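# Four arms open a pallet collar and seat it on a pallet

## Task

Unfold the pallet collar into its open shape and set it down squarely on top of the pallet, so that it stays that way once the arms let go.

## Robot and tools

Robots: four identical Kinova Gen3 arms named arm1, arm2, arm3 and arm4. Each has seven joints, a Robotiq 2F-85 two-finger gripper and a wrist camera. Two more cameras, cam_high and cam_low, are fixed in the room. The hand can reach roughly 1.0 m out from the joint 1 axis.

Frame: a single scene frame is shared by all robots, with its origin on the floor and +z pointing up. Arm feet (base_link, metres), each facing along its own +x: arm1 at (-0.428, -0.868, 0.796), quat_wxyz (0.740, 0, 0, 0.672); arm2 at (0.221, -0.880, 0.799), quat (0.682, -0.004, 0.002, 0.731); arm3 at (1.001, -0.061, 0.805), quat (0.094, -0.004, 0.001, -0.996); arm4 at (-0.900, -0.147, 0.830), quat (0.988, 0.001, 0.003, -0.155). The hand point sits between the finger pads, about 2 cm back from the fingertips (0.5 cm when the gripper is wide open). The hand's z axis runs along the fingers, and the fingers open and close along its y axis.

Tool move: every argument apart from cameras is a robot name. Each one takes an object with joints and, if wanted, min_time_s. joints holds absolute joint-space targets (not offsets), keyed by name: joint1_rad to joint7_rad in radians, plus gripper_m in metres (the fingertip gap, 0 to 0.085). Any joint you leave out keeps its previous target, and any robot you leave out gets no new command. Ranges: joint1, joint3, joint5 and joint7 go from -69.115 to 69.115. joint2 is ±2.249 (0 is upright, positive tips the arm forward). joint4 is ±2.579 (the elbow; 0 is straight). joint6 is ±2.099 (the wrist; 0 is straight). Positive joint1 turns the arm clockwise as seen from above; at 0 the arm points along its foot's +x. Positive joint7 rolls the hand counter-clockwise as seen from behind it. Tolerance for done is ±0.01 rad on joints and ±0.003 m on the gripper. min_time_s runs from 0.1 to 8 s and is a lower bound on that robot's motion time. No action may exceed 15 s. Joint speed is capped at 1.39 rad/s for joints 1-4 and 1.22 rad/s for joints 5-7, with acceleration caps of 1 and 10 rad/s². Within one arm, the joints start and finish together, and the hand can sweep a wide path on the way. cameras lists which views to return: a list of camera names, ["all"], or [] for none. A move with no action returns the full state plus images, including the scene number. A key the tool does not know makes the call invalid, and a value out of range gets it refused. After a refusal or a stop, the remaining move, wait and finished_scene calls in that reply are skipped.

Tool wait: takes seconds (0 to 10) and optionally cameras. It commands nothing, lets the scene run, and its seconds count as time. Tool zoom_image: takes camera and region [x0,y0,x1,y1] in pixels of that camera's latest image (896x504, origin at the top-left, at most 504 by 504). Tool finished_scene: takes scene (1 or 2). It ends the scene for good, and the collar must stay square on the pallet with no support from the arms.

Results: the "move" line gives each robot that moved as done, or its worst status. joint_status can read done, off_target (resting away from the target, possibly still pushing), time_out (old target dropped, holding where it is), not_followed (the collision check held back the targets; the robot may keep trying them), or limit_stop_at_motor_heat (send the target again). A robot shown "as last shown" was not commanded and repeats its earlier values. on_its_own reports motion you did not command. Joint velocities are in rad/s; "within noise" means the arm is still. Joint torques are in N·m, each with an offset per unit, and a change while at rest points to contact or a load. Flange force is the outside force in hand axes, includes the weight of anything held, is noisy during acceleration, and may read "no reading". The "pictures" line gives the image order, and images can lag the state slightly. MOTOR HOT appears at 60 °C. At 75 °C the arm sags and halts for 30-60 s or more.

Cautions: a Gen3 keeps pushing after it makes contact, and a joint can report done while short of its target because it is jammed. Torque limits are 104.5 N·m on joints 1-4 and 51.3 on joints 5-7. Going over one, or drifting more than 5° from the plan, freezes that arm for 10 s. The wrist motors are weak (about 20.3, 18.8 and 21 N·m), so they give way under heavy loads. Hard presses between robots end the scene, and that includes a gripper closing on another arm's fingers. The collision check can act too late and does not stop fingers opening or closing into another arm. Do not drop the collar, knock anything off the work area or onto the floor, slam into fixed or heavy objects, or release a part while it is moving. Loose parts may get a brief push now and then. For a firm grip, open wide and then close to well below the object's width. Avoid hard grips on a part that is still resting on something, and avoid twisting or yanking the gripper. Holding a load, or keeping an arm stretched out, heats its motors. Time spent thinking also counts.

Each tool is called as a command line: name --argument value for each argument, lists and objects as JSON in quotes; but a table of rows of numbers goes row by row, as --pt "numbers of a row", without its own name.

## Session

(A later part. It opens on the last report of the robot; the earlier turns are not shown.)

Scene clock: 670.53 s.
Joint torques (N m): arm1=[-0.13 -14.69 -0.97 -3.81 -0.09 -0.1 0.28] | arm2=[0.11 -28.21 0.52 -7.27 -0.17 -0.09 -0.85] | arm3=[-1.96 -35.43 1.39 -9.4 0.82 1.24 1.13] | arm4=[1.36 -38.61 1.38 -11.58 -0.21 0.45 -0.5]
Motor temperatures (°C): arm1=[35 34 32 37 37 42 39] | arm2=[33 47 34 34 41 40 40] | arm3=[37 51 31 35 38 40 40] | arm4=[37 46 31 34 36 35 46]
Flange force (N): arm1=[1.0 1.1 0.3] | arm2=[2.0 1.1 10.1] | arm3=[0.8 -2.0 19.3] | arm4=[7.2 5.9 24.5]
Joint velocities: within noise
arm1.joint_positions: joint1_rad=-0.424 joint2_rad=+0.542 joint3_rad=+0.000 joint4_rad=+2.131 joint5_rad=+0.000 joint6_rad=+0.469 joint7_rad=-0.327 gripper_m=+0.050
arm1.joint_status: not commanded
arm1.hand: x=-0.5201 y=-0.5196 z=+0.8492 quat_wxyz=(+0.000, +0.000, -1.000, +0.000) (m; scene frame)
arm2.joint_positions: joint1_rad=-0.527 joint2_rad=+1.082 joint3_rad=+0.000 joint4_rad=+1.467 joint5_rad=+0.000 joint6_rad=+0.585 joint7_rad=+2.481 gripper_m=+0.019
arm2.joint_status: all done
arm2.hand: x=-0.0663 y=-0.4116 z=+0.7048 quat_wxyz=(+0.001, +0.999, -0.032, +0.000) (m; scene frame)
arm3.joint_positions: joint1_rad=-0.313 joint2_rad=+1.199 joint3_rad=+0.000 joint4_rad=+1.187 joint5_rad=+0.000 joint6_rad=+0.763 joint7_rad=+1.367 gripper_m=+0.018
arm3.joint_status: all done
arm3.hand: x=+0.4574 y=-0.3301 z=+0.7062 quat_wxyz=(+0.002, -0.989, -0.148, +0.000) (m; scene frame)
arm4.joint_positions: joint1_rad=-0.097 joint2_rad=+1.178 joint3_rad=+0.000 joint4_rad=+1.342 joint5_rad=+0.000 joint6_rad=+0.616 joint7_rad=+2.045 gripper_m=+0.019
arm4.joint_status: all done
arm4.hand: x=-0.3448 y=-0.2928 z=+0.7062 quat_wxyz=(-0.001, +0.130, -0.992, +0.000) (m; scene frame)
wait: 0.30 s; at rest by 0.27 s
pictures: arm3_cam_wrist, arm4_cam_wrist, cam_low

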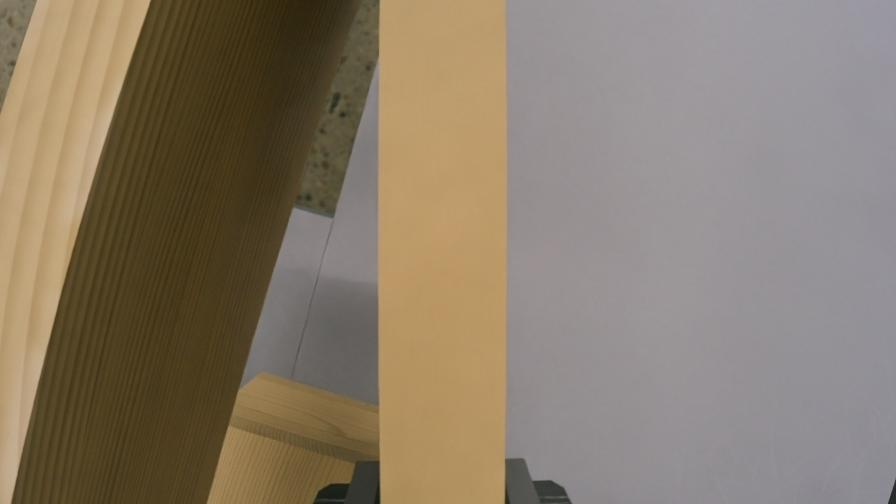

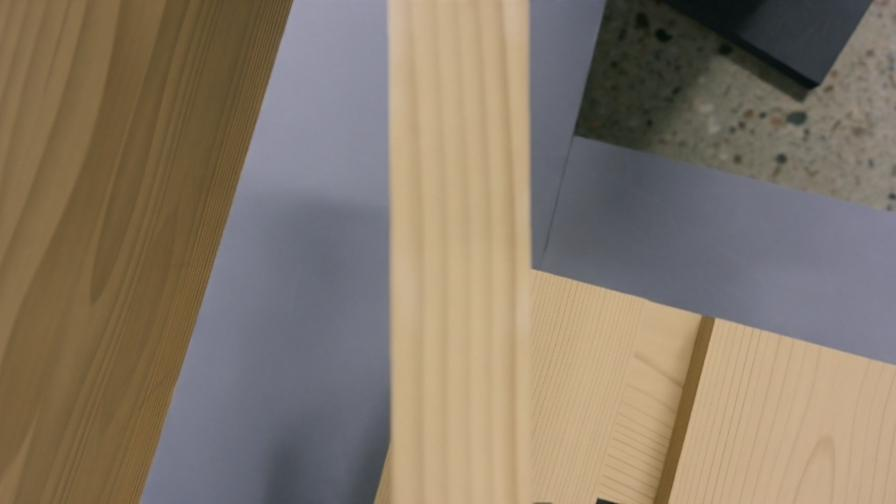

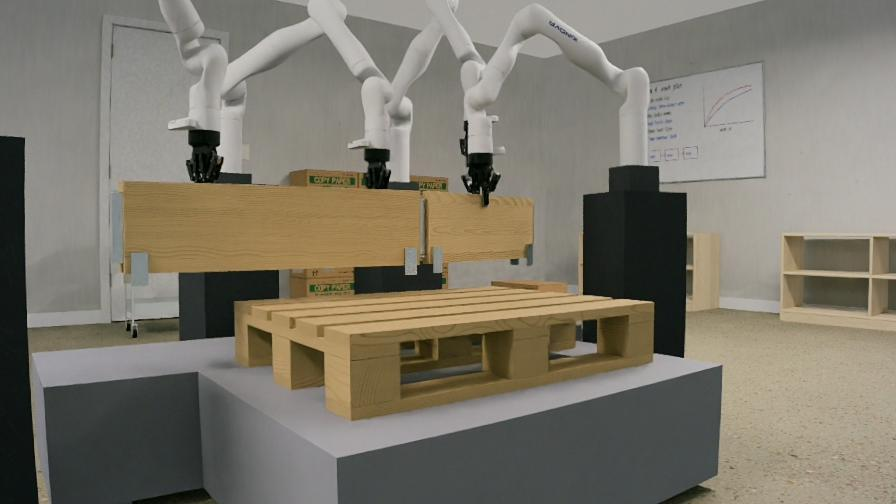

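move --arm2 '{"joints":{"joint1_rad":-0.458,"joint2_rad":1.0799,"joint4_rad":1.4726,"joint6_rad":0.5809,"joint7_rad":2.5577},"min_time_s":2.2}' --arm3 '{"joints":{"joint1_rad":-0.2026,"joint2_rad":1.1275,"joint4_rad":1.3958,"joint6_rad":0.6261,"joint7_rad":1.6683},"min_time_s":2.2}' --arm4 '{"joints":{"joint1_rad":-0.2105,"joint2_rad":1.1796,"joint4_rad":1.3355,"joint6_rad":0.6203,"joint7_rad":2.1233},"min_time_s":2.2}'

move --arm2 '{"joints":{"joint1_rad":-0.3884,"joint2_rad":1.0815,"joint4_rad":1.4676,"joint6_rad":0.5843,"joint7_rad":2.6354},"min_time_s":2.2}' --arm3 '{"joints":{"joint1_rad":-0.0775,"joint2_rad":1.0941,"joint4_rad":1.5008,"joint6_rad":0.5545,"joint7_rad":1.9846},"min_time_s":2.2}' --arm4 '{"joints":{"joint1_rad":-0.3134,"joint2_rad":1.1791,"joint4_rad":1.3371,"joint6_rad":0.6192,"joint7_rad":2.2117},"min_time_s":2.2}'

wait --seconds 0.3 --cameras '["cam_low","cam_high"]'

Scene clock: 681.60 s.
Joint torques (N m): arm1=[-0.08 -14.65 -0.83 -3.8 -0.12 -0.09 0.3] | arm2=[-0.94 -27.34 -0.27 -7.6 -0.11 -0.35 -0.67] | arm3=[-3.29 -32.41 0.4 -6.86 1.25 1.73 1.6] | arm4=[1.26 -39.53 1.42 -11.87 -0.11 0.46 -0.47]
Motor temperatures (°C): arm1=[35 34 32 37 37 42 39] | arm2=[33 47 34 34 41 40 40] | arm3=[37 51 31 35 38 40 40] | arm4=[37 45 31 34 36 35 46]
Flange force (N): arm1=[1.1 1.0 0.2] | arm2=[4.2 1.9 7.9] | arm3=[-0.5 -3.6 19.3] | arm4=[6.7 6.3 26.0]
move: arm2 done; arm3 done; arm4 done
Joint velocities: within noise
arm1: as last shown
arm2.joint_positions: joint1_rad=-0.458 joint2_rad=+1.080 joint3_rad=+0.000 joint4_rad=+1.473 joint5_rad=+0.000 joint6_rad=+0.581 joint7_rad=+2.558 gripper_m=+0.019
arm2.joint_status: all done
arm2.hand: x=-0.0325 y=-0.3941 z=+0.7048 quat_wxyz=(+0.001, +1.000, -0.028, +0.000) (m; scene frame)
arm3.joint_positions: joint1_rad=-0.203 joint2_rad=+1.128 joint3_rad=+0.000 joint4_rad=+1.396 joint5_rad=+0.000 joint6_rad=+0.626 joint7_rad=+1.668 gripper_m=+0.018
arm3.joint_status: all done
arm3.hand: x=+0.4729 y=-0.2516 z=+0.7065 quat_wxyz=(+0.002, -0.970, -0.242, +0.000) (m; scene frame)
arm4.joint_positions: joint1_rad=-0.211 joint2_rad=+1.180 joint3_rad=+0.000 joint4_rad=+1.335 joint5_rad=+0.000 joint6_rad=+0.620 joint7_rad=+2.123 gripper_m=+0.019
arm4.joint_status: all done
arm4.hand: x=-0.3305 y=-0.2292 z=+0.7062 quat_wxyz=(-0.001, +0.224, -0.975, -0.001) (m; scene frame)
pictures: none

Scene clock: 684.13 s.
Joint torques (N m): arm1=[-0.07 -14.66 -0.86 -3.71 -0.11 -0.05 0.25] | arm2=[-3.06 -27.33 -2.72 -8.42 -1.08 -0.88 -0.8] | arm3=[-4.15 -29.85 -0.31 -3.56 1.73 2.95 2.26] | arm4=[0.91 -39.87 1.39 -11.96 0.3 0.44 -0.01]
Motor temperatures (°C): arm1=[35 34 32 37 37 42 39] | arm2=[33 47 34 34 41 40 40] | arm3=[37 52 31 35 38 40 40] | arm4=[37 46 31 34 36 35 46]
Flange force (N): arm1=[1.1 1.3 0.3] | arm2=[8.5 1.9 6.5] | arm3=[-3.4 -6.2 19.9] | arm4=[5.9 7.0 26.6]
move: arm2 done; arm3 done; arm4 done
Joint velocities: within noise
arm1: as last shown
arm2.joint_positions: joint1_rad=-0.388 joint2_rad=+1.081 joint3_rad=+0.000 joint4_rad=+1.468 joint5_rad=+0.000 joint6_rad=+0.584 joint7_rad=+2.635 gripper_m=+0.019
arm2.joint_status: all done
arm2.hand: x=+0.0014 y=-0.3765 z=+0.7048 quat_wxyz=(+0.000, +1.000, -0.024, +0.000) (m; scene frame)
arm3.joint_positions: joint1_rad=-0.077 joint2_rad=+1.094 joint3_rad=+0.000 joint4_rad=+1.501 joint5_rad=+0.000 joint6_rad=+0.554 joint7_rad=+1.985 gripper_m=+0.018
arm3.joint_status: all done
arm3.hand: x=+0.4774 y=-0.1778 z=+0.7067 quat_wxyz=(+0.002, -0.943, -0.334, +0.000) (m; scene frame)
arm4.joint_positions: joint1_rad=-0.313 joint2_rad=+1.179 joint3_rad=+0.000 joint4_rad=+1.337 joint5_rad=+0.000 joint6_rad=+0.619 joint7_rad=+2.212 gripper_m=+0.019
arm4.joint_status: all done
arm4.hand: x=-0.3254 y=-0.1703 z=+0.7063 quat_wxyz=(-0.001, +0.316, -0.949, -0.001) (m; scene frame)
pictures: none

Scene clock: 684.43 s.
Joint torques (N m): arm1=[-0.07 -14.69 -0.96 -3.84 -0.09 -0.11 0.32] | arm2=[-3.08 -27.35 -2.74 -8.46 -1.07 -0.85 -0.77] | arm3=[-4.12 -29.89 -0.29 -3.61 1.74 3.08 2.2] | arm4=[0.92 -39.86 1.37 -11.95 0.3 0.45 -0.01]
Motor temperatures (°C): arm1=[35 34 32 37 37 42 39] | arm2=[33 47 34 34 41 40 40] | arm3=[37 52 31 35 38 40 40] | arm4=[37 46 31 34 36 35 46]
Flange force (N): arm1=[1.2 1.0 0.3] | arm2=[8.6 2.1 6.6] | arm3=[-2.9 -6.0 20.2] | arm4=[5.9 7.0 26.6]
Joint velocities: within noise
arm1.joint_positions: joint1_rad=-0.424 joint2_rad=+0.542 joint3_rad=+0.000 joint4_rad=+2.131 joint5_rad=+0.000 joint6_rad=+0.469 joint7_rad=-0.327 gripper_m=+0.050
arm1.joint_status: not commanded
arm1.hand: x=-0.5201 y=-0.5196 z=+0.8492 quat_wxyz=(+0.000, +0.000, -1.000, +0.000) (m; scene frame)
arm2.joint_positions: joint1_rad=-0.388 joint2_rad=+1.081 joint3_rad=+0.000 joint4_rad=+1.468 joint5_rad=+0.000 joint6_rad=+0.584 joint7_rad=+2.635 gripper_m=+0.019
arm2.joint_status: all done
arm2.hand: x=+0.0013 y=-0.3765 z=+0.7048 quat_wxyz=(+0.000, +1.000, -0.024, +0.000) (m; scene frame)
arm3.joint_positions: joint1_rad=-0.077 joint2_rad=+1.094 joint3_rad=+0.000 joint4_rad=+1.501 joint5_rad=+0.000 joint6_rad=+0.554 joint7_rad=+1.985 gripper_m=+0.018
arm3.joint_status: all done
arm3.hand: x=+0.4774 y=-0.1778 z=+0.7067 quat_wxyz=(+0.002, -0.943, -0.334, +0.000) (m; scene frame)
arm4.joint_positions: joint1_rad=-0.313 joint2_rad=+1.179 joint3_rad=+0.000 joint4_rad=+1.337 joint5_rad=+0.000 joint6_rad=+0.619 joint7_rad=+2.212 gripper_m=+0.019
arm4.joint_status: all done
arm4.hand: x=-0.3254 y=-0.1703 z=+0.7063 quat_wxyz=(-0.001, +0.316, -0.949, -0.001) (m; scene frame)
wait: 0.30 s; at rest by 0.27 s
pictures: cam_high, cam_low

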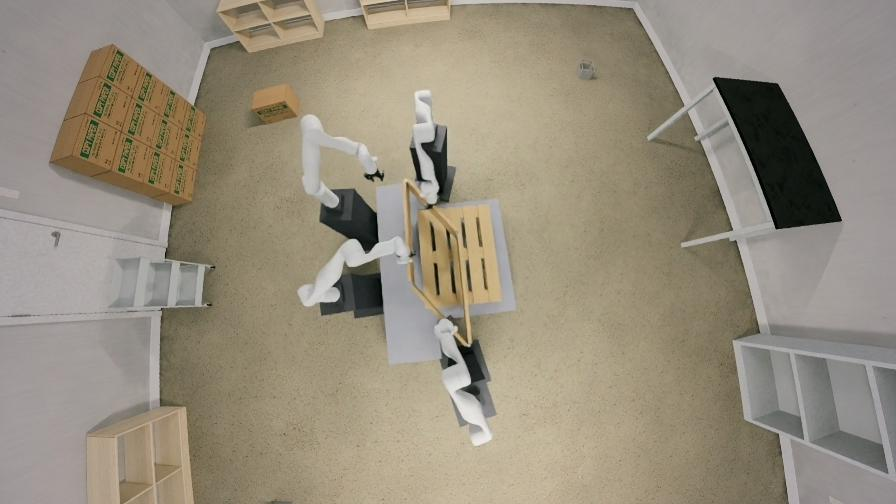

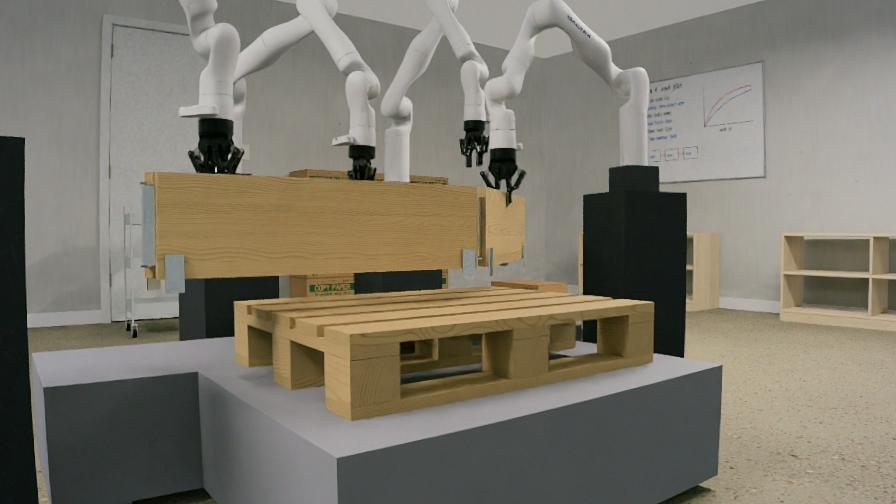

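move --arm2 '{"joints":{"joint1_rad":-0.3181,"joint2_rad":1.0861,"joint4_rad":1.4531,"joint6_rad":0.5942,"joint7_rad":2.7138},"min_time_s":2.2}' --arm3 '{"joints":{"joint1_rad":0.0494,"joint2_rad":1.0916,"joint4_rad":1.5091,"joint6_rad":0.5487,"joint7_rad":2.3029},"min_time_s":2.2}' --arm4 '{"joints":{"joint1_rad":-0.4057,"joint2_rad":1.1751,"joint4_rad":1.35,"joint6_rad":0.6104,"joint7_rad":2.3108},"min_time_s":2.2}'

wait --seconds 0.3 --cameras '[]'

Scene clock: 690.57 s.
Joint torques (N m): arm1=[-0.08 -14.66 -0.81 -3.81 -0.14 -0.11 0.27] | arm2=[-0.71 -29.38 -0.2 -9.47 -0.44 -1.15 -0.92] | arm3=[-4.44 -31.08 -0.27 -5.97 1.98 1.59 2.36] | arm4=[1.45 -38.72 1.55 -11.76 0.19 0.42 -0.08]
Motor temperatures (°C): arm1=[35 34 32 37 37 42 39] | arm2=[33 47 34 34 41 40 40] | arm3=[37 52 31 35 38 40 40] | arm4=[37 46 31 34 36 35 46]
Flange force (N): arm1=[1.1 1.1 0.2] | arm2=[4.9 4.9 9.4] | arm3=[2.1 -3.9 19.3] | arm4=[5.2 8.8 24.7]
move: arm2 done; arm3 done; arm4 done
Joint velocities: within noise
arm1: as last shown
arm2.joint_positions: joint1_rad=-0.318 joint2_rad=+1.086 joint3_rad=+0.000 joint4_rad=+1.453 joint5_rad=+0.000 joint6_rad=+0.594 joint7_rad=+2.714 gripper_m=+0.019
arm2.joint_status: all done
arm2.hand: x=+0.0360 y=-0.3591 z=+0.7048 quat_wxyz=(+0.000, +1.000, -0.020, +0.001) (m; scene frame)
arm3.joint_positions: joint1_rad=+0.049 joint2_rad=+1.092 joint3_rad=+0.000 joint4_rad=+1.509 joint5_rad=+0.000 joint6_rad=+0.549 joint7_rad=+2.303 gripper_m=+0.018
arm3.joint_status: all done
arm3.hand: x=+0.4688 y=-0.1104 z=+0.7069 quat_wxyz=(+0.001, -0.907, -0.422, +0.000) (m; scene frame)
arm4.joint_positions: joint1_rad=-0.406 joint2_rad=+1.175 joint3_rad=+0.000 joint4_rad=+1.350 joint5_rad=+0.000 joint6_rad=+0.610 joint7_rad=+2.311 gripper_m=+0.019
arm4.joint_status: all done
arm4.hand: x=-0.3286 y=-0.1175 z=+0.7064 quat_wxyz=(-0.001, +0.405, -0.914, -0.001) (m; scene frame)
pictures: none

Scene clock: 690.87 s.
Joint torques (N m): arm1=[-0.03 -14.68 -0.92 -3.76 -0.09 -0.11 0.24] | arm2=[-0.75 -29.37 -0.26 -9.44 -0.43 -1.13 -0.92] | arm3=[-4.46 -31.11 -0.34 -5.94 1.94 1.64 2.35] | arm4=[1.42 -38.69 1.53 -11.75 0.19 0.45 -0.06]
Motor temperatures (°C): arm1=[35 34 32 37 37 42 39] | arm2=[33 47 34 34 41 40 40] | arm3=[37 52 31 35 38 40 40] | arm4=[37 46 31 34 36 35 46]
Flange force (N): arm1=[1.2 1.2 0.2] | arm2=[5.0 4.9 9.5] | arm3=[2.2 -4.0 19.4] | arm4=[5.3 8.9 24.7]
Joint velocities: within noise
arm1.joint_positions: joint1_rad=-0.424 joint2_rad=+0.542 joint3_rad=+0.000 joint4_rad=+2.131 joint5_rad=+0.000 joint6_rad=+0.469 joint7_rad=-0.327 gripper_m=+0.050
arm1.joint_status: not commanded
arm1.hand: x=-0.5201 y=-0.5196 z=+0.8492 quat_wxyz=(+0.000, +0.000, -1.000, +0.000) (m; scene frame)
arm2.joint_positions: joint1_rad=-0.318 joint2_rad=+1.086 joint3_rad=+0.000 joint4_rad=+1.453 joint5_rad=+0.000 joint6_rad=+0.594 joint7_rad=+2.714 gripper_m=+0.019
arm2.joint_status: all done
arm2.hand: x=+0.0360 y=-0.3591 z=+0.7048 quat_wxyz=(+0.000, +1.000, -0.020, +0.000) (m; scene frame)
arm3.joint_positions: joint1_rad=+0.049 joint2_rad=+1.092 joint3_rad=+0.000 joint4_rad=+1.509 joint5_rad=+0.000 joint6_rad=+0.549 joint7_rad=+2.303 gripper_m=+0.018
arm3.joint_status: all done
arm3.hand: x=+0.4688 y=-0.1104 z=+0.7069 quat_wxyz=(+0.001, -0.907, -0.422, +0.000) (m; scene frame)
arm4.joint_positions: joint1_rad=-0.406 joint2_rad=+1.175 joint3_rad=+0.000 joint4_rad=+1.350 joint5_rad=+0.000 joint6_rad=+0.610 joint7_rad=+2.311 gripper_m=+0.019
arm4.joint_status: all done
arm4.hand: x=-0.3286 y=-0.1175 z=+0.7064 quat_wxyz=(-0.001, +0.405, -0.914, -0.001) (m; scene frame)
wait: 0.30 s; at rest by 0.27 s
pictures: none
No camera images: "cameras" was empty.

move --arm2 '{"joints":{"joint1_rad":-0.2486,"joint2_rad":1.0944,"joint4_rad":1.4273,"joint6_rad":0.6117,"joint7_rad":2.7914},"min_time_s":2.2}' --arm3 '{"joints":{"joint1_rad":0.1608,"joint2_rad":1.1072,"joint4_rad":1.4588,"joint6_rad":0.5834,"joint7_rad":2.6057},"min_time_s":2.2}' --arm4 '{"joints":{"joint1_rad":-0.4891,"joint2_rad":1.1673,"joint4_rad":1.3748,"joint6_rad":0.5934,"joint7_rad":2.4188},"min_time_s":2.2}'

wait --seconds 0.3 --cameras '["cam_high","cam_low"]'

Scene clock: 697.80 s.
Joint torques (N m): arm1=[-0.06 -14.63 -0.91 -3.84 -0.08 -0.12 0.26] | arm2=[-3.25 -29.37 -2.82 -8.83 -1.21 -0.7 -0.88] | arm3=[-3.41 -30.81 1.06 -4.96 2.53 2.32 2.67] | arm4=[0.97 -38.41 1 -11.99 0.15 0.15 0.09]
Motor temperatures (°C): arm1=[35 34 32 37 37 42 39] | arm2=[33 46 34 34 41 40 40] | arm3=[37 51 31 35 38 40 40] | arm4=[36 47 31 34 36 35 46]
Flange force (N): arm1=[1.1 0.9 0.1] | arm2=[8.2 2.2 10.0] | arm3=[-0.3 -4.2 19.3] | arm4=[5.2 9.8 24.1]
move: arm2 done; arm3 done; arm4 done
Joint velocities: within noise
arm1: as last shown
arm2.joint_positions: joint1_rad=-0.249 joint2_rad=+1.094 joint3_rad=+0.000 joint4_rad=+1.427 joint5_rad=+0.000 joint6_rad=+0.612 joint7_rad=+2.791 gripper_m=+0.019
arm2.joint_status: all done
arm2.hand: x=+0.0708 y=-0.3416 z=+0.7049 quat_wxyz=(+0.000, +1.000, -0.016, +0.001) (m; scene frame)
arm3.joint_positions: joint1_rad=+0.161 joint2_rad=+1.107 joint3_rad=+0.000 joint4_rad=+1.459 joint5_rad=+0.000 joint6_rad=+0.583 joint7_rad=+2.606 gripper_m=+0.018
arm3.joint_status: all done
arm3.hand: x=+0.4544 y=-0.0514 z=+0.7070 quat_wxyz=(+0.001, -0.862, -0.507, +0.000) (m; scene frame)
arm4.joint_positions: joint1_rad=-0.489 joint2_rad=+1.167 joint3_rad=+0.000 joint4_rad=+1.375 joint5_rad=+0.000 joint6_rad=+0.593 joint7_rad=+2.419 gripper_m=+0.019
arm4.joint_status: all done
arm4.hand: x=-0.3387 y=-0.0710 z=+0.7065 quat_wxyz=(-0.001, +0.491, -0.871, -0.001) (m; scene frame)
pictures: none

Scene clock: 698.10 s.
Joint torques (N m): arm1=[-0.04 -14.66 -0.88 -3.86 -0.12 -0.08 0.28] | arm2=[-3.28 -29.38 -2.86 -8.83 -1.18 -0.7 -0.83] | arm3=[-3.38 -30.69 1.02 -4.99 2.52 2.35 2.6] | arm4=[0.93 -38.46 1 -11.97 0.14 0.15 0.08]
Motor temperatures (°C): arm1=[35 34 32 37 37 42 39] | arm2=[33 46 34 34 41 40 40] | arm3=[37 51 31 35 38 40 40] | arm4=[36 47 31 34 36 35 46]
Flange force (N): arm1=[1.2 0.8 0.3] | arm2=[8.2 2.2 10.0] | arm3=[-0.1 -3.9 19.1] | arm4=[5.2 9.7 24.2]
Joint velocities: within noise
arm1.joint_positions: joint1_rad=-0.424 joint2_rad=+0.542 joint3_rad=+0.000 joint4_rad=+2.131 joint5_rad=+0.000 joint6_rad=+0.469 joint7_rad=-0.327 gripper_m=+0.050
arm1.joint_status: not commanded
arm1.hand: x=-0.5201 y=-0.5196 z=+0.8492 quat_wxyz=(+0.000, +0.000, -1.000, +0.000) (m; scene frame)
arm2.joint_positions: joint1_rad=-0.249 joint2_rad=+1.094 joint3_rad=+0.000 joint4_rad=+1.427 joint5_rad=+0.000 joint6_rad=+0.612 joint7_rad=+2.791 gripper_m=+0.019
arm2.joint_status: all done
arm2.hand: x=+0.0707 y=-0.3417 z=+0.7049 quat_wxyz=(+0.000, +1.000, -0.016, +0.001) (m; scene frame)
arm3.joint_positions: joint1_rad=+0.161 joint2_rad=+1.107 joint3_rad=+0.000 joint4_rad=+1.459 joint5_rad=+0.000 joint6_rad=+0.583 joint7_rad=+2.606 gripper_m=+0.018
arm3.joint_status: all done
arm3.hand: x=+0.4544 y=-0.0514 z=+0.7070 quat_wxyz=(+0.001, -0.862, -0.507, +0.000) (m; scene frame)
arm4.joint_positions: joint1_rad=-0.489 joint2_rad=+1.167 joint3_rad=+0.000 joint4_rad=+1.375 joint5_rad=+0.000 joint6_rad=+0.593 joint7_rad=+2.419 gripper_m=+0.019
arm4.joint_status: all done
arm4.hand: x=-0.3387 y=-0.0710 z=+0.7065 quat_wxyz=(-0.001, +0.491, -0.871, -0.001) (m; scene frame)
wait: 0.30 s; at rest by 0.27 s
pictures: cam_high, cam_low

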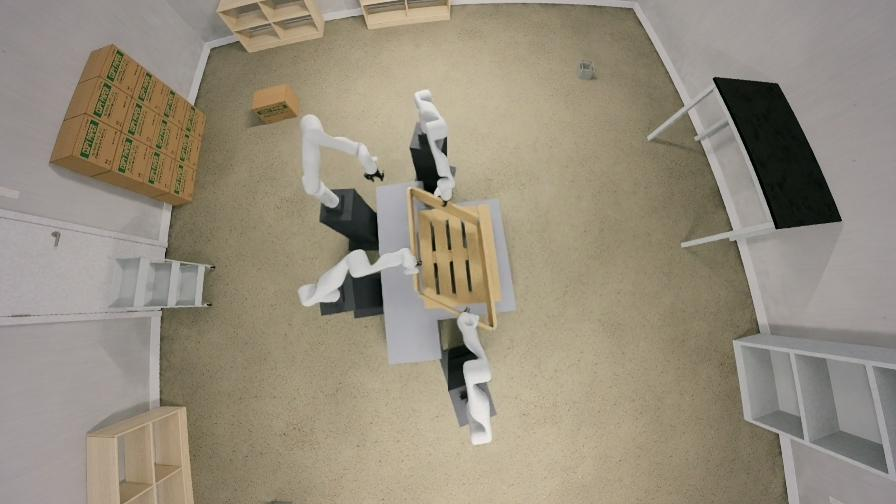

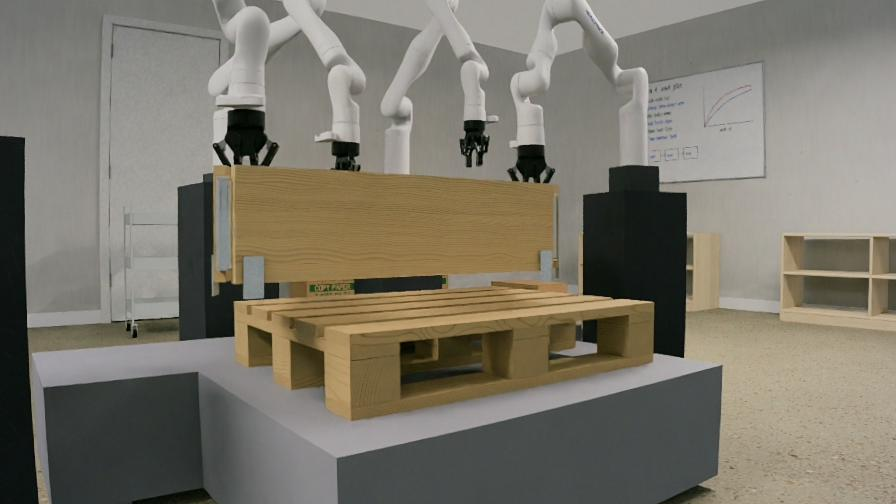

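move --arm2 '{"joints":{"joint1_rad":-0.1792,"joint2_rad":1.1065,"joint4_rad":1.3905,"joint6_rad":0.6364,"joint7_rad":2.869},"min_time_s":2.2}' --arm3 '{"joints":{"joint1_rad":0.2487,"joint2_rad":1.141,"joint4_rad":1.355,"joint6_rad":0.6534,"joint7_rad":2.8849},"min_time_s":2.2}' --arm4 '{"joints":{"joint1_rad":-0.5617,"joint2_rad":1.1552,"joint4_rad":1.4139,"joint6_rad":0.5663,"joint7_rad":2.5375},"min_time_s":2.2}'

wait --seconds 0.3 --cameras '["arm3_cam_wrist","arm4_cam_wrist"]'

Scene clock: 704.20 s.
Joint torques (N m): arm1=[-0.01 -14.76 -0.87 -3.82 -0.11 -0.09 0.26] | arm2=[-4.27 -29.5 -3.62 -8.15 -1.21 -0.2 -0.62] | arm3=[-2.72 -31.1 1.99 -4.91 2.82 2.92 2.81] | arm4=[0.46 -37.59 0.32 -11.1 -0.08 0.32 0.14]
Motor temperatures (°C): arm1=[35 34 32 37 37 42 39] | arm2=[33 46 34 34 41 40 40] | arm3=[37 51 31 35 38 40 40] | arm4=[36 47 31 34 36 35 46]
Flange force (N): arm1=[1.3 1.0 0.5] | arm2=[8.8 0.4 10.7] | arm3=[-0.9 -4.7 18.7] | arm4=[3.9 8.7 24.1]
move: arm2 done; arm3 done; arm4 done
Joint velocities: within noise
arm1: as last shown
arm2.joint_positions: joint1_rad=-0.179 joint2_rad=+1.106 joint3_rad=+0.000 joint4_rad=+1.390 joint5_rad=+0.000 joint6_rad=+0.636 joint7_rad=+2.869 gripper_m=+0.019
arm2.joint_status: all done
arm2.hand: x=+0.1064 y=-0.3242 z=+0.7049 quat_wxyz=(+0.000, +1.000, -0.012, +0.001) (m; scene frame)
arm3.joint_positions: joint1_rad=+0.249 joint2_rad=+1.141 joint3_rad=+0.000 joint4_rad=+1.355 joint5_rad=+0.000 joint6_rad=+0.653 joint7_rad=+2.885 gripper_m=+0.018
arm3.joint_status: all done
arm3.hand: x=+0.4333 y=-0.0021 z=+0.7070 quat_wxyz=(+0.000, -0.810, -0.587, +0.000) (m; scene frame)
arm4.joint_positions: joint1_rad=-0.562 joint2_rad=+1.155 joint3_rad=+0.000 joint4_rad=+1.414 joint5_rad=+0.000 joint6_rad=+0.566 joint7_rad=+2.537 gripper_m=+0.019
arm4.joint_status: all done
arm4.hand: x=-0.3544 y=-0.0327 z=+0.7066 quat_wxyz=(-0.001, +0.572, -0.820, -0.001) (m; scene frame)
pictures: none

Scene clock: 704.50 s.
Joint torques (N m): arm1=[-0.03 -14.66 -0.86 -3.83 -0.11 -0.11 0.26] | arm2=[-4.23 -29.4 -3.58 -8.13 -1.22 -0.21 -0.59] | arm3=[-2.7 -31.01 1.93 -4.81 2.84 2.97 2.76] | arm4=[0.44 -37.65 0.32 -11.09 -0.12 0.34 0.13]
Motor temperatures (°C): arm1=[35 34 32 37 37 42 39] | arm2=[33 46 34 34 41 40 40] | arm3=[37 51 31 35 38 40 41] | arm4=[36 47 31 34 36 35 46]
Flange force (N): arm1=[1.2 1.0 0.2] | arm2=[8.7 0.5 10.5] | arm3=[-0.9 -4.9 18.7] | arm4=[3.9 8.6 24.3]
Joint velocities: within noise
arm1.joint_positions: joint1_rad=-0.424 joint2_rad=+0.542 joint3_rad=+0.000 joint4_rad=+2.131 joint5_rad=+0.000 joint6_rad=+0.469 joint7_rad=-0.327 gripper_m=+0.050
arm1.joint_status: not commanded
arm1.hand: x=-0.5201 y=-0.5196 z=+0.8492 quat_wxyz=(+0.000, +0.000, -1.000, +0.000) (m; scene frame)
arm2.joint_positions: joint1_rad=-0.179 joint2_rad=+1.106 joint3_rad=+0.000 joint4_rad=+1.390 joint5_rad=+0.000 joint6_rad=+0.636 joint7_rad=+2.869 gripper_m=+0.019
arm2.joint_status: all done
arm2.hand: x=+0.1064 y=-0.3242 z=+0.7049 quat_wxyz=(+0.000, +1.000, -0.012, +0.001) (m; scene frame)
arm3.joint_positions: joint1_rad=+0.249 joint2_rad=+1.141 joint3_rad=+0.000 joint4_rad=+1.355 joint5_rad=+0.000 joint6_rad=+0.653 joint7_rad=+2.885 gripper_m=+0.018
arm3.joint_status: all done
arm3.hand: x=+0.4333 y=-0.0021 z=+0.7070 quat_wxyz=(+0.000, -0.810, -0.587, +0.000) (m; scene frame)
arm4.joint_positions: joint1_rad=-0.562 joint2_rad=+1.155 joint3_rad=+0.000 joint4_rad=+1.414 joint5_rad=+0.000 joint6_rad=+0.566 joint7_rad=+2.537 gripper_m=+0.019
arm4.joint_status: all done
arm4.hand: x=-0.3544 y=-0.0327 z=+0.7066 quat_wxyz=(-0.001, +0.572, -0.820, -0.001) (m; scene frame)
wait: 0.30 s; at rest by 0.27 s
pictures: arm3_cam_wrist, arm4_cam_wrist

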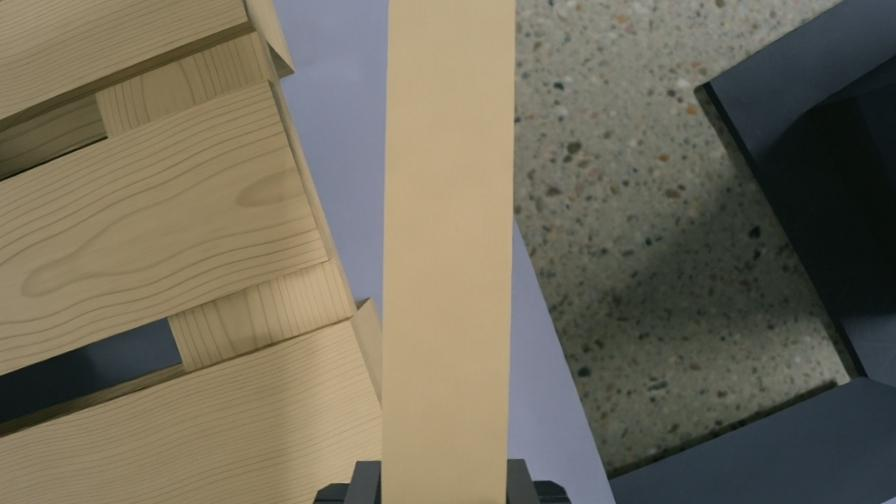

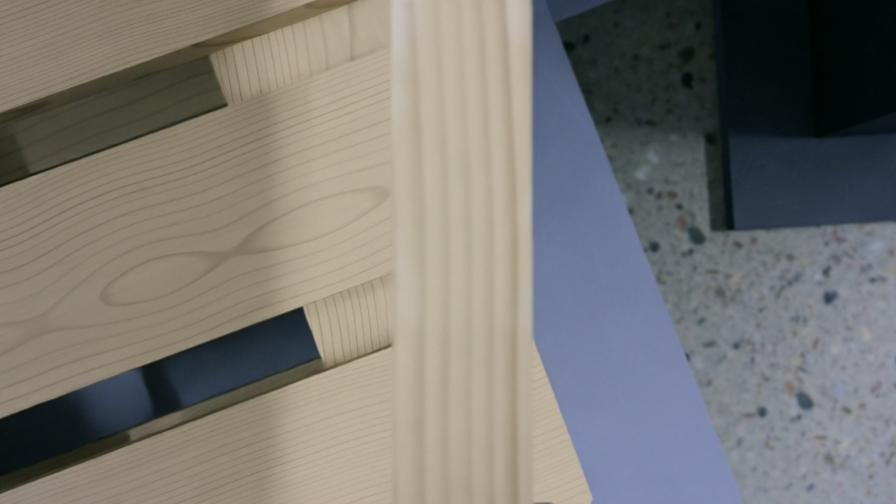

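move --arm2 '{"joints":{"joint1_rad":-0.1105,"joint2_rad":1.1232,"joint4_rad":1.3403,"joint6_rad":0.6699,"joint7_rad":2.9458},"min_time_s":2.4}' --arm3 '{"joints":{"joint1_rad":0.3101,"joint2_rad":1.1907,"joint4_rad":1.2109,"joint6_rad":0.7478,"joint7_rad":3.1377},"min_time_s":2.4}' --arm4 '{"joints":{"joint1_rad":-0.6181,"joint2_rad":1.1401,"joint4_rad":1.4645,"joint6_rad":0.5309,"joint7_rad":2.6725},"min_time_s":2.4}' --cameras '["cam_high"]'

Scene clock: 712.50 s.
Joint torques (N m): arm1=[-0.04 -14.65 -0.93 -3.76 -0.08 -0.1 0.31] | arm2=[-3.96 -30.58 -3.2 -8.67 -1.06 -0.24 -0.52] | arm3=[-2.88 -32.48 2.07 -6.23 2.82 2.71 2.85] | arm4=[0.52 -36.91 0.16 -10.63 -0.24 0.25 0.09]
Motor temperatures (°C): arm1=[35 34 32 37 37 42 39] | arm2=[33 46 34 34 41 40 40] | arm3=[37 51 30 35 38 40 41] | arm4=[36 48 31 34 36 35 46]
Flange force (N): arm1=[1.3 1.1 0.1] | arm2=[7.9 1.2 11.6] | arm3=[0.4 -4.2 17.9] | arm4=[2.5 8.9 24.1]
move: arm2 done; arm3 done; arm4 done
Joint velocities: within noise
arm1: as last shown
arm2.joint_positions: joint1_rad=-0.110 joint2_rad=+1.123 joint3_rad=+0.000 joint4_rad=+1.340 joint5_rad=+0.000 joint6_rad=+0.670 joint7_rad=+2.946 gripper_m=+0.019
arm2.joint_status: all done
arm2.hand: x=+0.1428 y=-0.3064 z=+0.7051 quat_wxyz=(+0.000, +1.000, -0.008, +0.001) (m; scene frame)
arm3.joint_positions: joint1_rad=+0.310 joint2_rad=+1.191 joint3_rad=+0.000 joint4_rad=+1.211 joint5_rad=+0.000 joint6_rad=+0.748 joint7_rad=+3.138 gripper_m=+0.018
arm3.joint_status: all done
arm3.hand: x=+0.4071 y=+0.0362 z=+0.7070 quat_wxyz=(+0.000, -0.750, -0.662, +0.000) (m; scene frame)
arm4.joint_positions: joint1_rad=-0.618 joint2_rad=+1.140 joint3_rad=+0.000 joint4_rad=+1.464 joint5_rad=+0.000 joint6_rad=+0.531 joint7_rad=+2.673 gripper_m=+0.019
arm4.joint_status: all done
arm4.hand: x=-0.3733 y=-0.0057 z=+0.7067 quat_wxyz=(-0.002, +0.648, -0.762, -0.001) (m; scene frame)
pictures: cam_high

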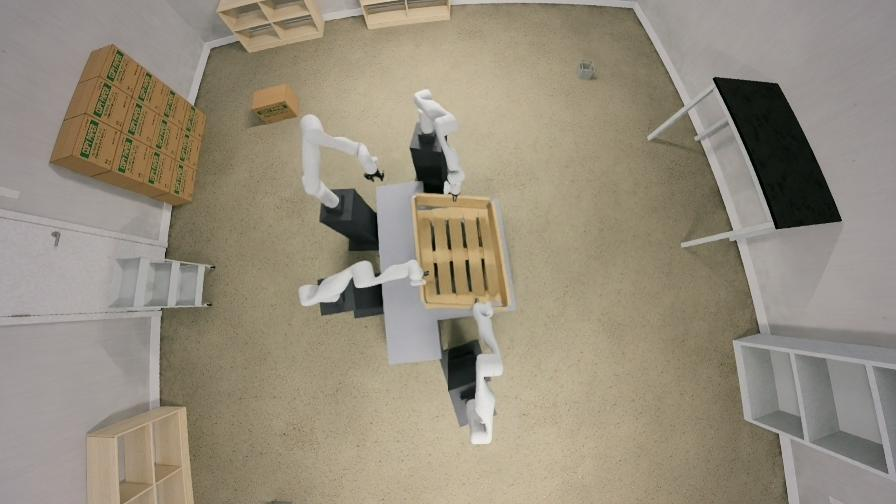

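move --arm2 '{"joints":{"joint1_rad":-0.0442,"joint2_rad":1.1441,"joint4_rad":1.2795,"joint6_rad":0.7098,"joint7_rad":3.0202},"min_time_s":2.4}' --arm3 '{"joints":{"joint1_rad":0.3467,"joint2_rad":1.2534,"joint4_rad":1.0391,"joint6_rad":0.8568,"joint7_rad":3.3657},"min_time_s":2.4}' --arm4 '{"joints":{"joint1_rad":-0.6590,"joint2_rad":1.1223,"joint4_rad":1.5253,"joint6_rad":0.4878,"joint7_rad":2.8230},"min_time_s":2.4}' --cameras '["all"]'

zoom_image --camera "cam_high" --region '[370, 170, 540, 330]'

zoom_image --camera "cam_low" --region '[250, 120, 650, 420]'

Scene clock: 719.63 s.
Joint torques (N m): arm1=[-0.07 -14.65 -0.98 -3.74 -0.12 -0.09 0.28] | arm2=[-3.93 -32.14 -3.01 -9.11 -1.06 -0.26 -0.5] | arm3=[-2.62 -34.16 2.63 -7.96 2.89 2.41 2.82] | arm4=[0.64 -35.78 0.07 -10.08 -0.37 0.27 -0.05]
Motor temperatures (°C): arm1=[35 34 32 37 37 42 39] | arm2=[33 46 34 34 41 40 40] | arm3=[37 50 30 35 38 40 41] | arm4=[36 48 31 34 36 35 46]
Flange force (N): arm1=[1.2 1.2 0.2] | arm2=[7.5 0.6 13.4] | arm3=[0.4 -2.3 17.2] | arm4=[1.2 9.5 23.5]
move: arm2 done; arm3 done; arm4 done
Joint velocities: within noise
arm1: as last shown
arm2.joint_positions: joint1_rad=-0.044 joint2_rad=+1.144 joint3_rad=+0.000 joint4_rad=+1.279 joint5_rad=+0.000 joint6_rad=+0.710 joint7_rad=+3.020 gripper_m=+0.019
arm2.joint_status: all done
arm2.hand: x=+0.1795 y=-0.2891 z=+0.7052 quat_wxyz=(+0.000, +1.000, -0.004, +0.002) (m; scene frame)
arm3.joint_positions: joint1_rad=+0.347 joint2_rad=+1.253 joint3_rad=+0.000 joint4_rad=+1.039 joint5_rad=+0.000 joint6_rad=+0.857 joint7_rad=+3.366 gripper_m=+0.018
arm3.joint_status: all done
arm3.hand: x=+0.3784 y=+0.0631 z=+0.7069 quat_wxyz=(+0.000, -0.683, -0.730, +0.000) (m; scene frame)
arm4.joint_positions: joint1_rad=-0.659 joint2_rad=+1.122 joint3_rad=+0.000 joint4_rad=+1.525 joint5_rad=+0.000 joint6_rad=+0.488 joint7_rad=+2.823 gripper_m=+0.019
arm4.joint_status: all done
arm4.hand: x=-0.3935 y=+0.0106 z=+0.7069 quat_wxyz=(-0.002, +0.718, -0.697, -0.001) (m; scene frame)
pictures: arm1_cam_wrist, arm2_cam_wrist, arm3_cam_wrist, arm4_cam_wrist, cam_high, cam_low

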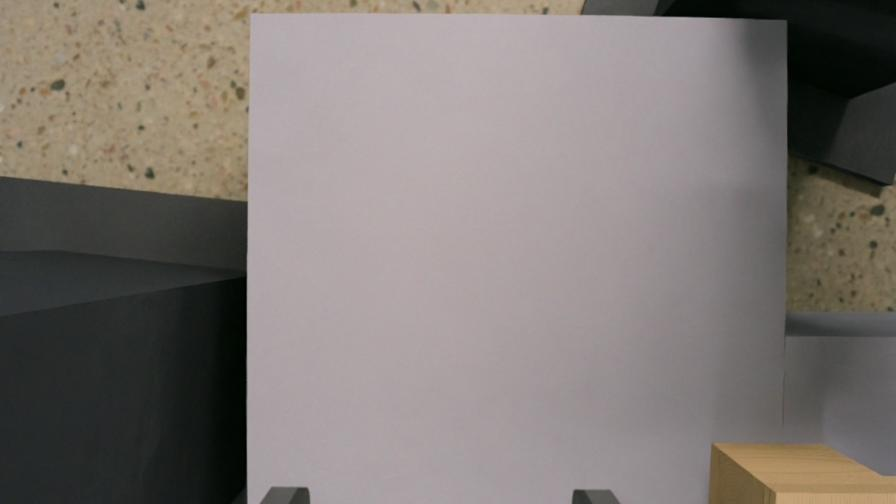

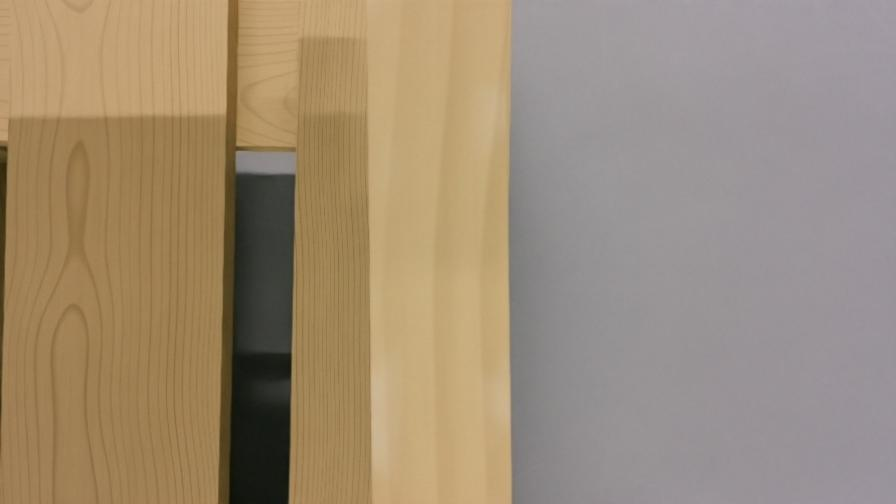

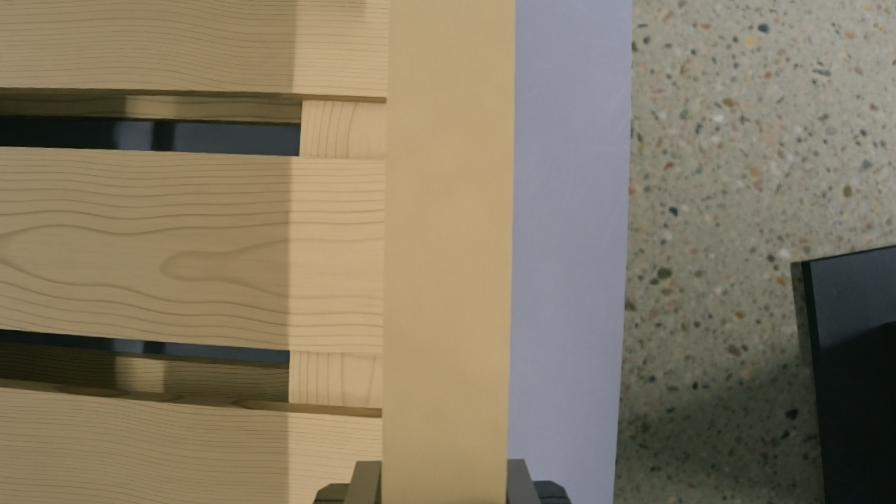

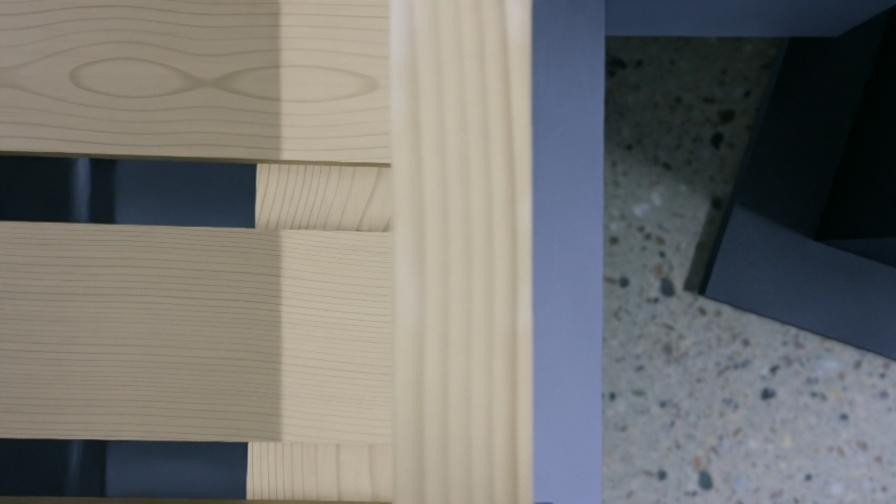

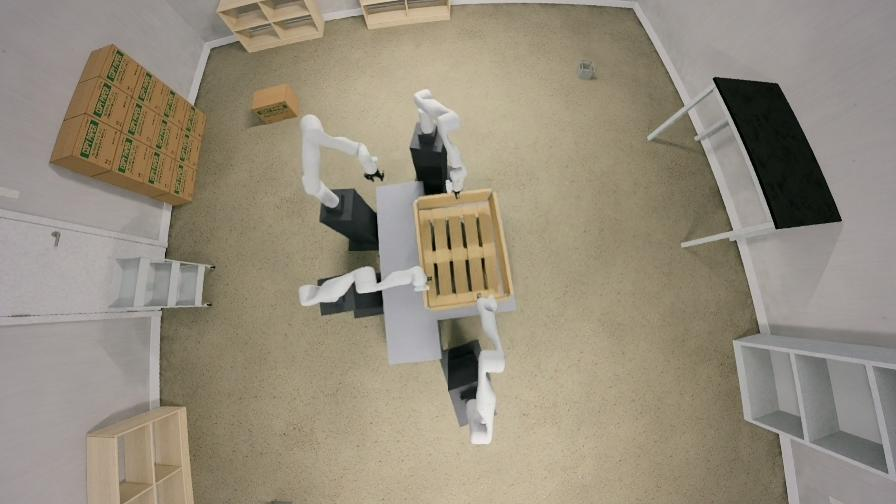

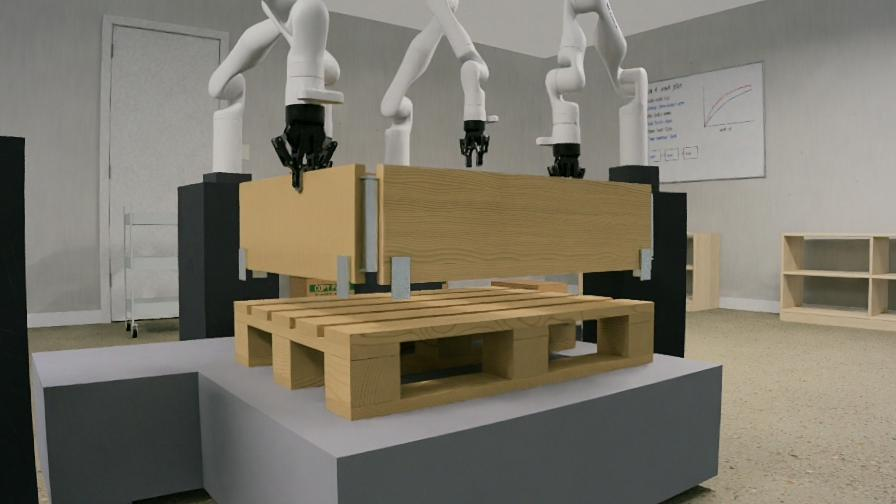

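Scaled by 2.965 from the camera's 896x504 image, which has a finer 1280x720 frame.

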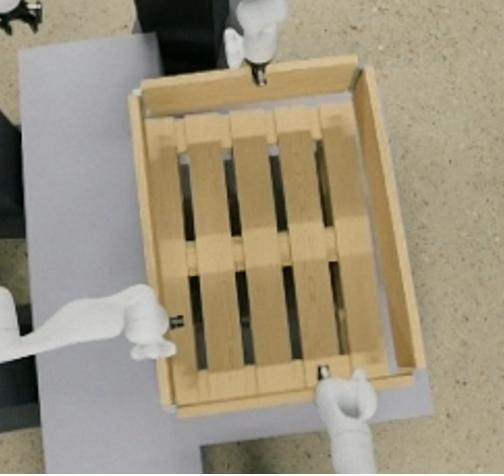

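Scaled by 1.260 from the camera's 896x504 image, which has a finer 1280x720 frame.

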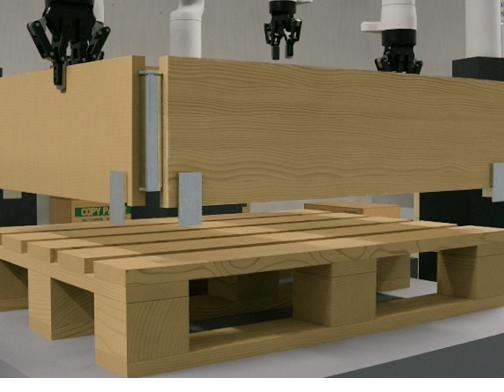

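move --arm2 '{"joints":{"joint1_rad":-0.0564,"joint2_rad":1.1762,"joint4_rad":1.2852,"joint6_rad":0.6720,"joint7_rad":2.9845},"min_time_s":2}' --arm3 '{"joints":{"joint1_rad":0.3328,"joint2_rad":1.2833,"joint4_rad":1.0431,"joint6_rad":0.8230,"joint7_rad":3.3283},"min_time_s":2}' --arm4 '{"joints":{"joint1_rad":-0.6747,"joint2_rad":1.1683,"joint4_rad":1.4968,"joint6_rad":0.4703,"joint7_rad":2.7838},"min_time_s":2}'

wait --seconds 0.4 --cameras '["arm2_cam_wrist","arm3_cam_wrist","arm4_cam_wrist","cam_low"]'

zoom_image --camera "cam_low" --region '[220, 220, 460, 360]'

zoom_image --camera "cam_low" --region '[480, 200, 720, 340]'

Scene clock: 741.70 s.
Joint torques (N m): arm1=[0 -14.71 -0.85 -3.79 -0.11 -0.15 0.28] | arm2=[-4.35 -30.81 -3.56 -7.57 -1.19 0.45 -0.54] | arm3=[-1.55 -33.65 3.53 -6.87 3.2 2.82 2.73] | arm4=[-0.04 -35.89 -0.41 -9.27 -0.14 0.46 0.26]
Motor temperatures (°C): arm1=[35 34 32 37 37 42 39] | arm2=[33 46 34 34 41 40 40] | arm3=[37 49 30 35 38 40 41] | arm4=[36 49 31 34 36 35 46]
Flange force (N): arm1=[1.4 1.2 0.2] | arm2=[8.2 -1.0 12.5] | arm3=[-0.8 -4.4 17.5] | arm4=[1.8 8.0 23.4]
move: arm2 done; arm3 done; arm4 done
Joint velocities: within noise
arm1: as last shown
arm2.joint_positions: joint1_rad=-0.056 joint2_rad=+1.176 joint3_rad=+0.000 joint4_rad=+1.285 joint5_rad=+0.000 joint6_rad=+0.672 joint7_rad=+2.984 gripper_m=+0.019
arm2.joint_status: all done
arm2.hand: x=+0.1728 y=-0.2935 z=+0.6851 quat_wxyz=(+0.000, +1.000, -0.016, +0.002) (m; scene frame)
arm3.joint_positions: joint1_rad=+0.333 joint2_rad=+1.283 joint3_rad=+0.000 joint4_rad=+1.043 joint5_rad=+0.000 joint6_rad=+0.823 joint7_rad=+3.328 gripper_m=+0.018
arm3.joint_status: all done
arm3.hand: x=+0.3800 y=+0.0540 z=+0.6870 quat_wxyz=(+0.000, -0.692, -0.722, +0.000) (m; scene frame)
arm4.joint_positions: joint1_rad=-0.675 joint2_rad=+1.168 joint3_rad=+0.000 joint4_rad=+1.497 joint5_rad=+0.000 joint6_rad=+0.470 joint7_rad=+2.784 gripper_m=+0.019
arm4.joint_status: all done
arm4.hand: x=-0.3932 y=+0.0197 z=+0.6867 quat_wxyz=(-0.002, +0.709, -0.705, -0.001) (m; scene frame)
pictures: none

Scene clock: 742.10 s.
Joint torques (N m): arm1=[-0.01 -14.66 -0.9 -3.73 -0.16 -0.12 0.26] | arm2=[-4.33 -30.79 -3.53 -7.58 -1.2 0.43 -0.51] | arm3=[-1.61 -33.68 3.59 -6.91 3.17 2.8 2.74] | arm4=[-0.05 -35.87 -0.41 -9.3 -0.18 0.44 0.25]
Motor temperatures (°C): arm1=[35 34 32 37 37 42 39] | arm2=[33 46 34 34 41 40 40] | arm3=[37 49 30 35 38 40 41] | arm4=[36 49 31 34 36 35 46]
Flange force (N): arm1=[1.3 1.3 0.1] | arm2=[8.1 -1.0 12.5] | arm3=[-0.7 -4.3 17.5] | arm4=[1.9 8.0 23.3]
Joint velocities: within noise
arm1.joint_positions: joint1_rad=-0.424 joint2_rad=+0.542 joint3_rad=+0.000 joint4_rad=+2.131 joint5_rad=+0.000 joint6_rad=+0.469 joint7_rad=-0.327 gripper_m=+0.050
arm1.joint_status: not commanded
arm1.hand: x=-0.5201 y=-0.5196 z=+0.8492 quat_wxyz=(+0.000, +0.000, -1.000, +0.000) (m; scene frame)
arm2.joint_positions: joint1_rad=-0.056 joint2_rad=+1.176 joint3_rad=+0.000 joint4_rad=+1.285 joint5_rad=+0.000 joint6_rad=+0.672 joint7_rad=+2.984 gripper_m=+0.019
arm2.joint_status: all done
arm2.hand: x=+0.1728 y=-0.2935 z=+0.6851 quat_wxyz=(+0.000, +1.000, -0.016, +0.002) (m; scene frame)
arm3.joint_positions: joint1_rad=+0.333 joint2_rad=+1.283 joint3_rad=+0.000 joint4_rad=+1.043 joint5_rad=+0.000 joint6_rad=+0.823 joint7_rad=+3.328 gripper_m=+0.018
arm3.joint_status: all done
arm3.hand: x=+0.3800 y=+0.0540 z=+0.6870 quat_wxyz=(+0.000, -0.692, -0.722, +0.000) (m; scene frame)
arm4.joint_positions: joint1_rad=-0.675 joint2_rad=+1.168 joint3_rad=+0.000 joint4_rad=+1.497 joint5_rad=+0.000 joint6_rad=+0.470 joint7_rad=+2.784 gripper_m=+0.019
arm4.joint_status: all done
arm4.hand: x=-0.3932 y=+0.0197 z=+0.6867 quat_wxyz=(-0.002, +0.709, -0.705, -0.001) (m; scene frame)
wait: 0.40 s; at rest by 0.27 s
pictures: arm2_cam_wrist, arm3_cam_wrist, arm4_cam_wrist, cam_low

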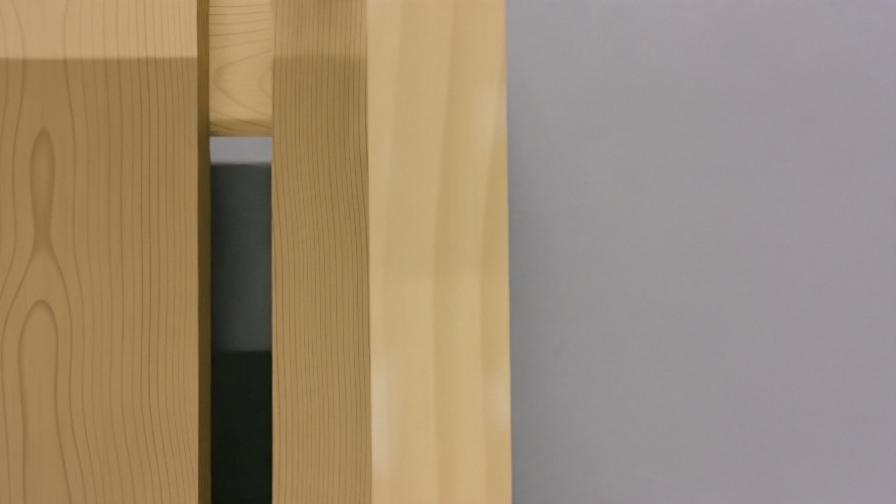

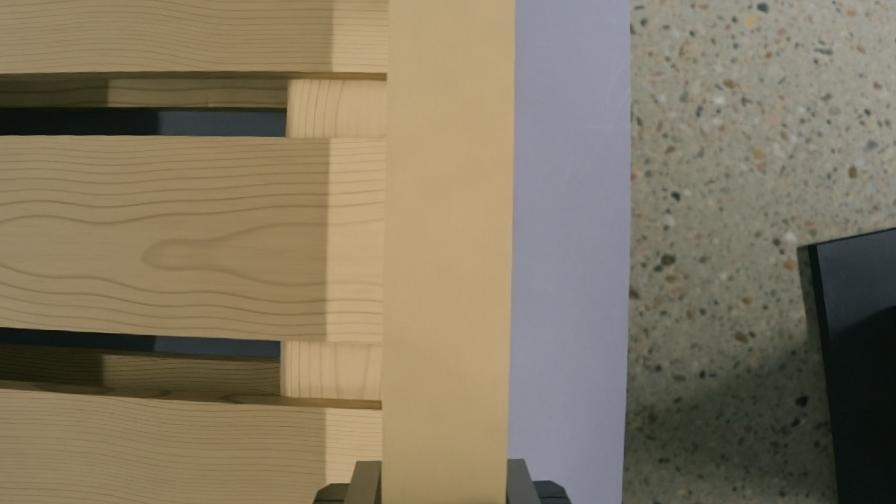

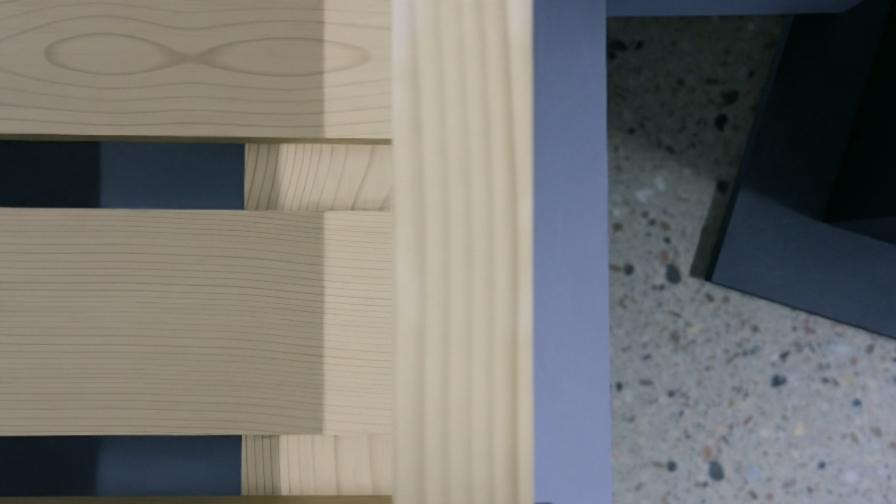

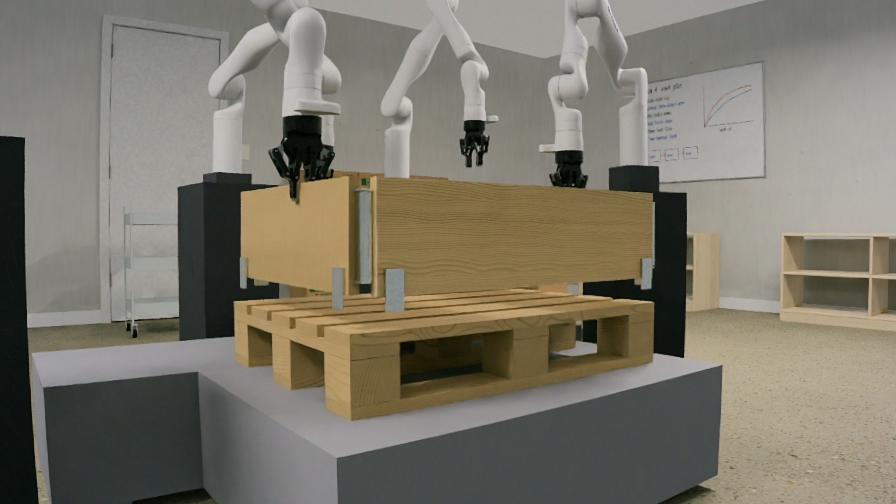

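Scaled by 2.100 from the camera's 896x504 image, which has a finer 1280x720 frame.

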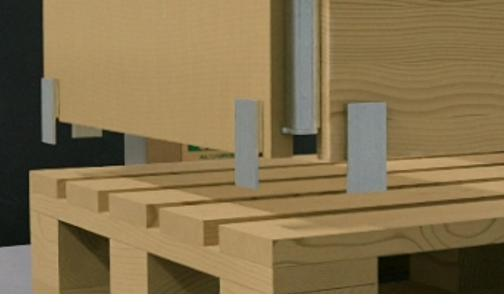

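Scaled by 2.100 from the camera's 896x504 image, which has a finer 1280x720 frame.

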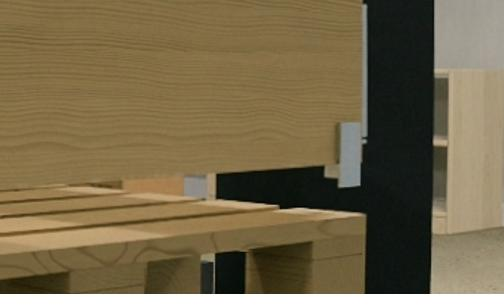

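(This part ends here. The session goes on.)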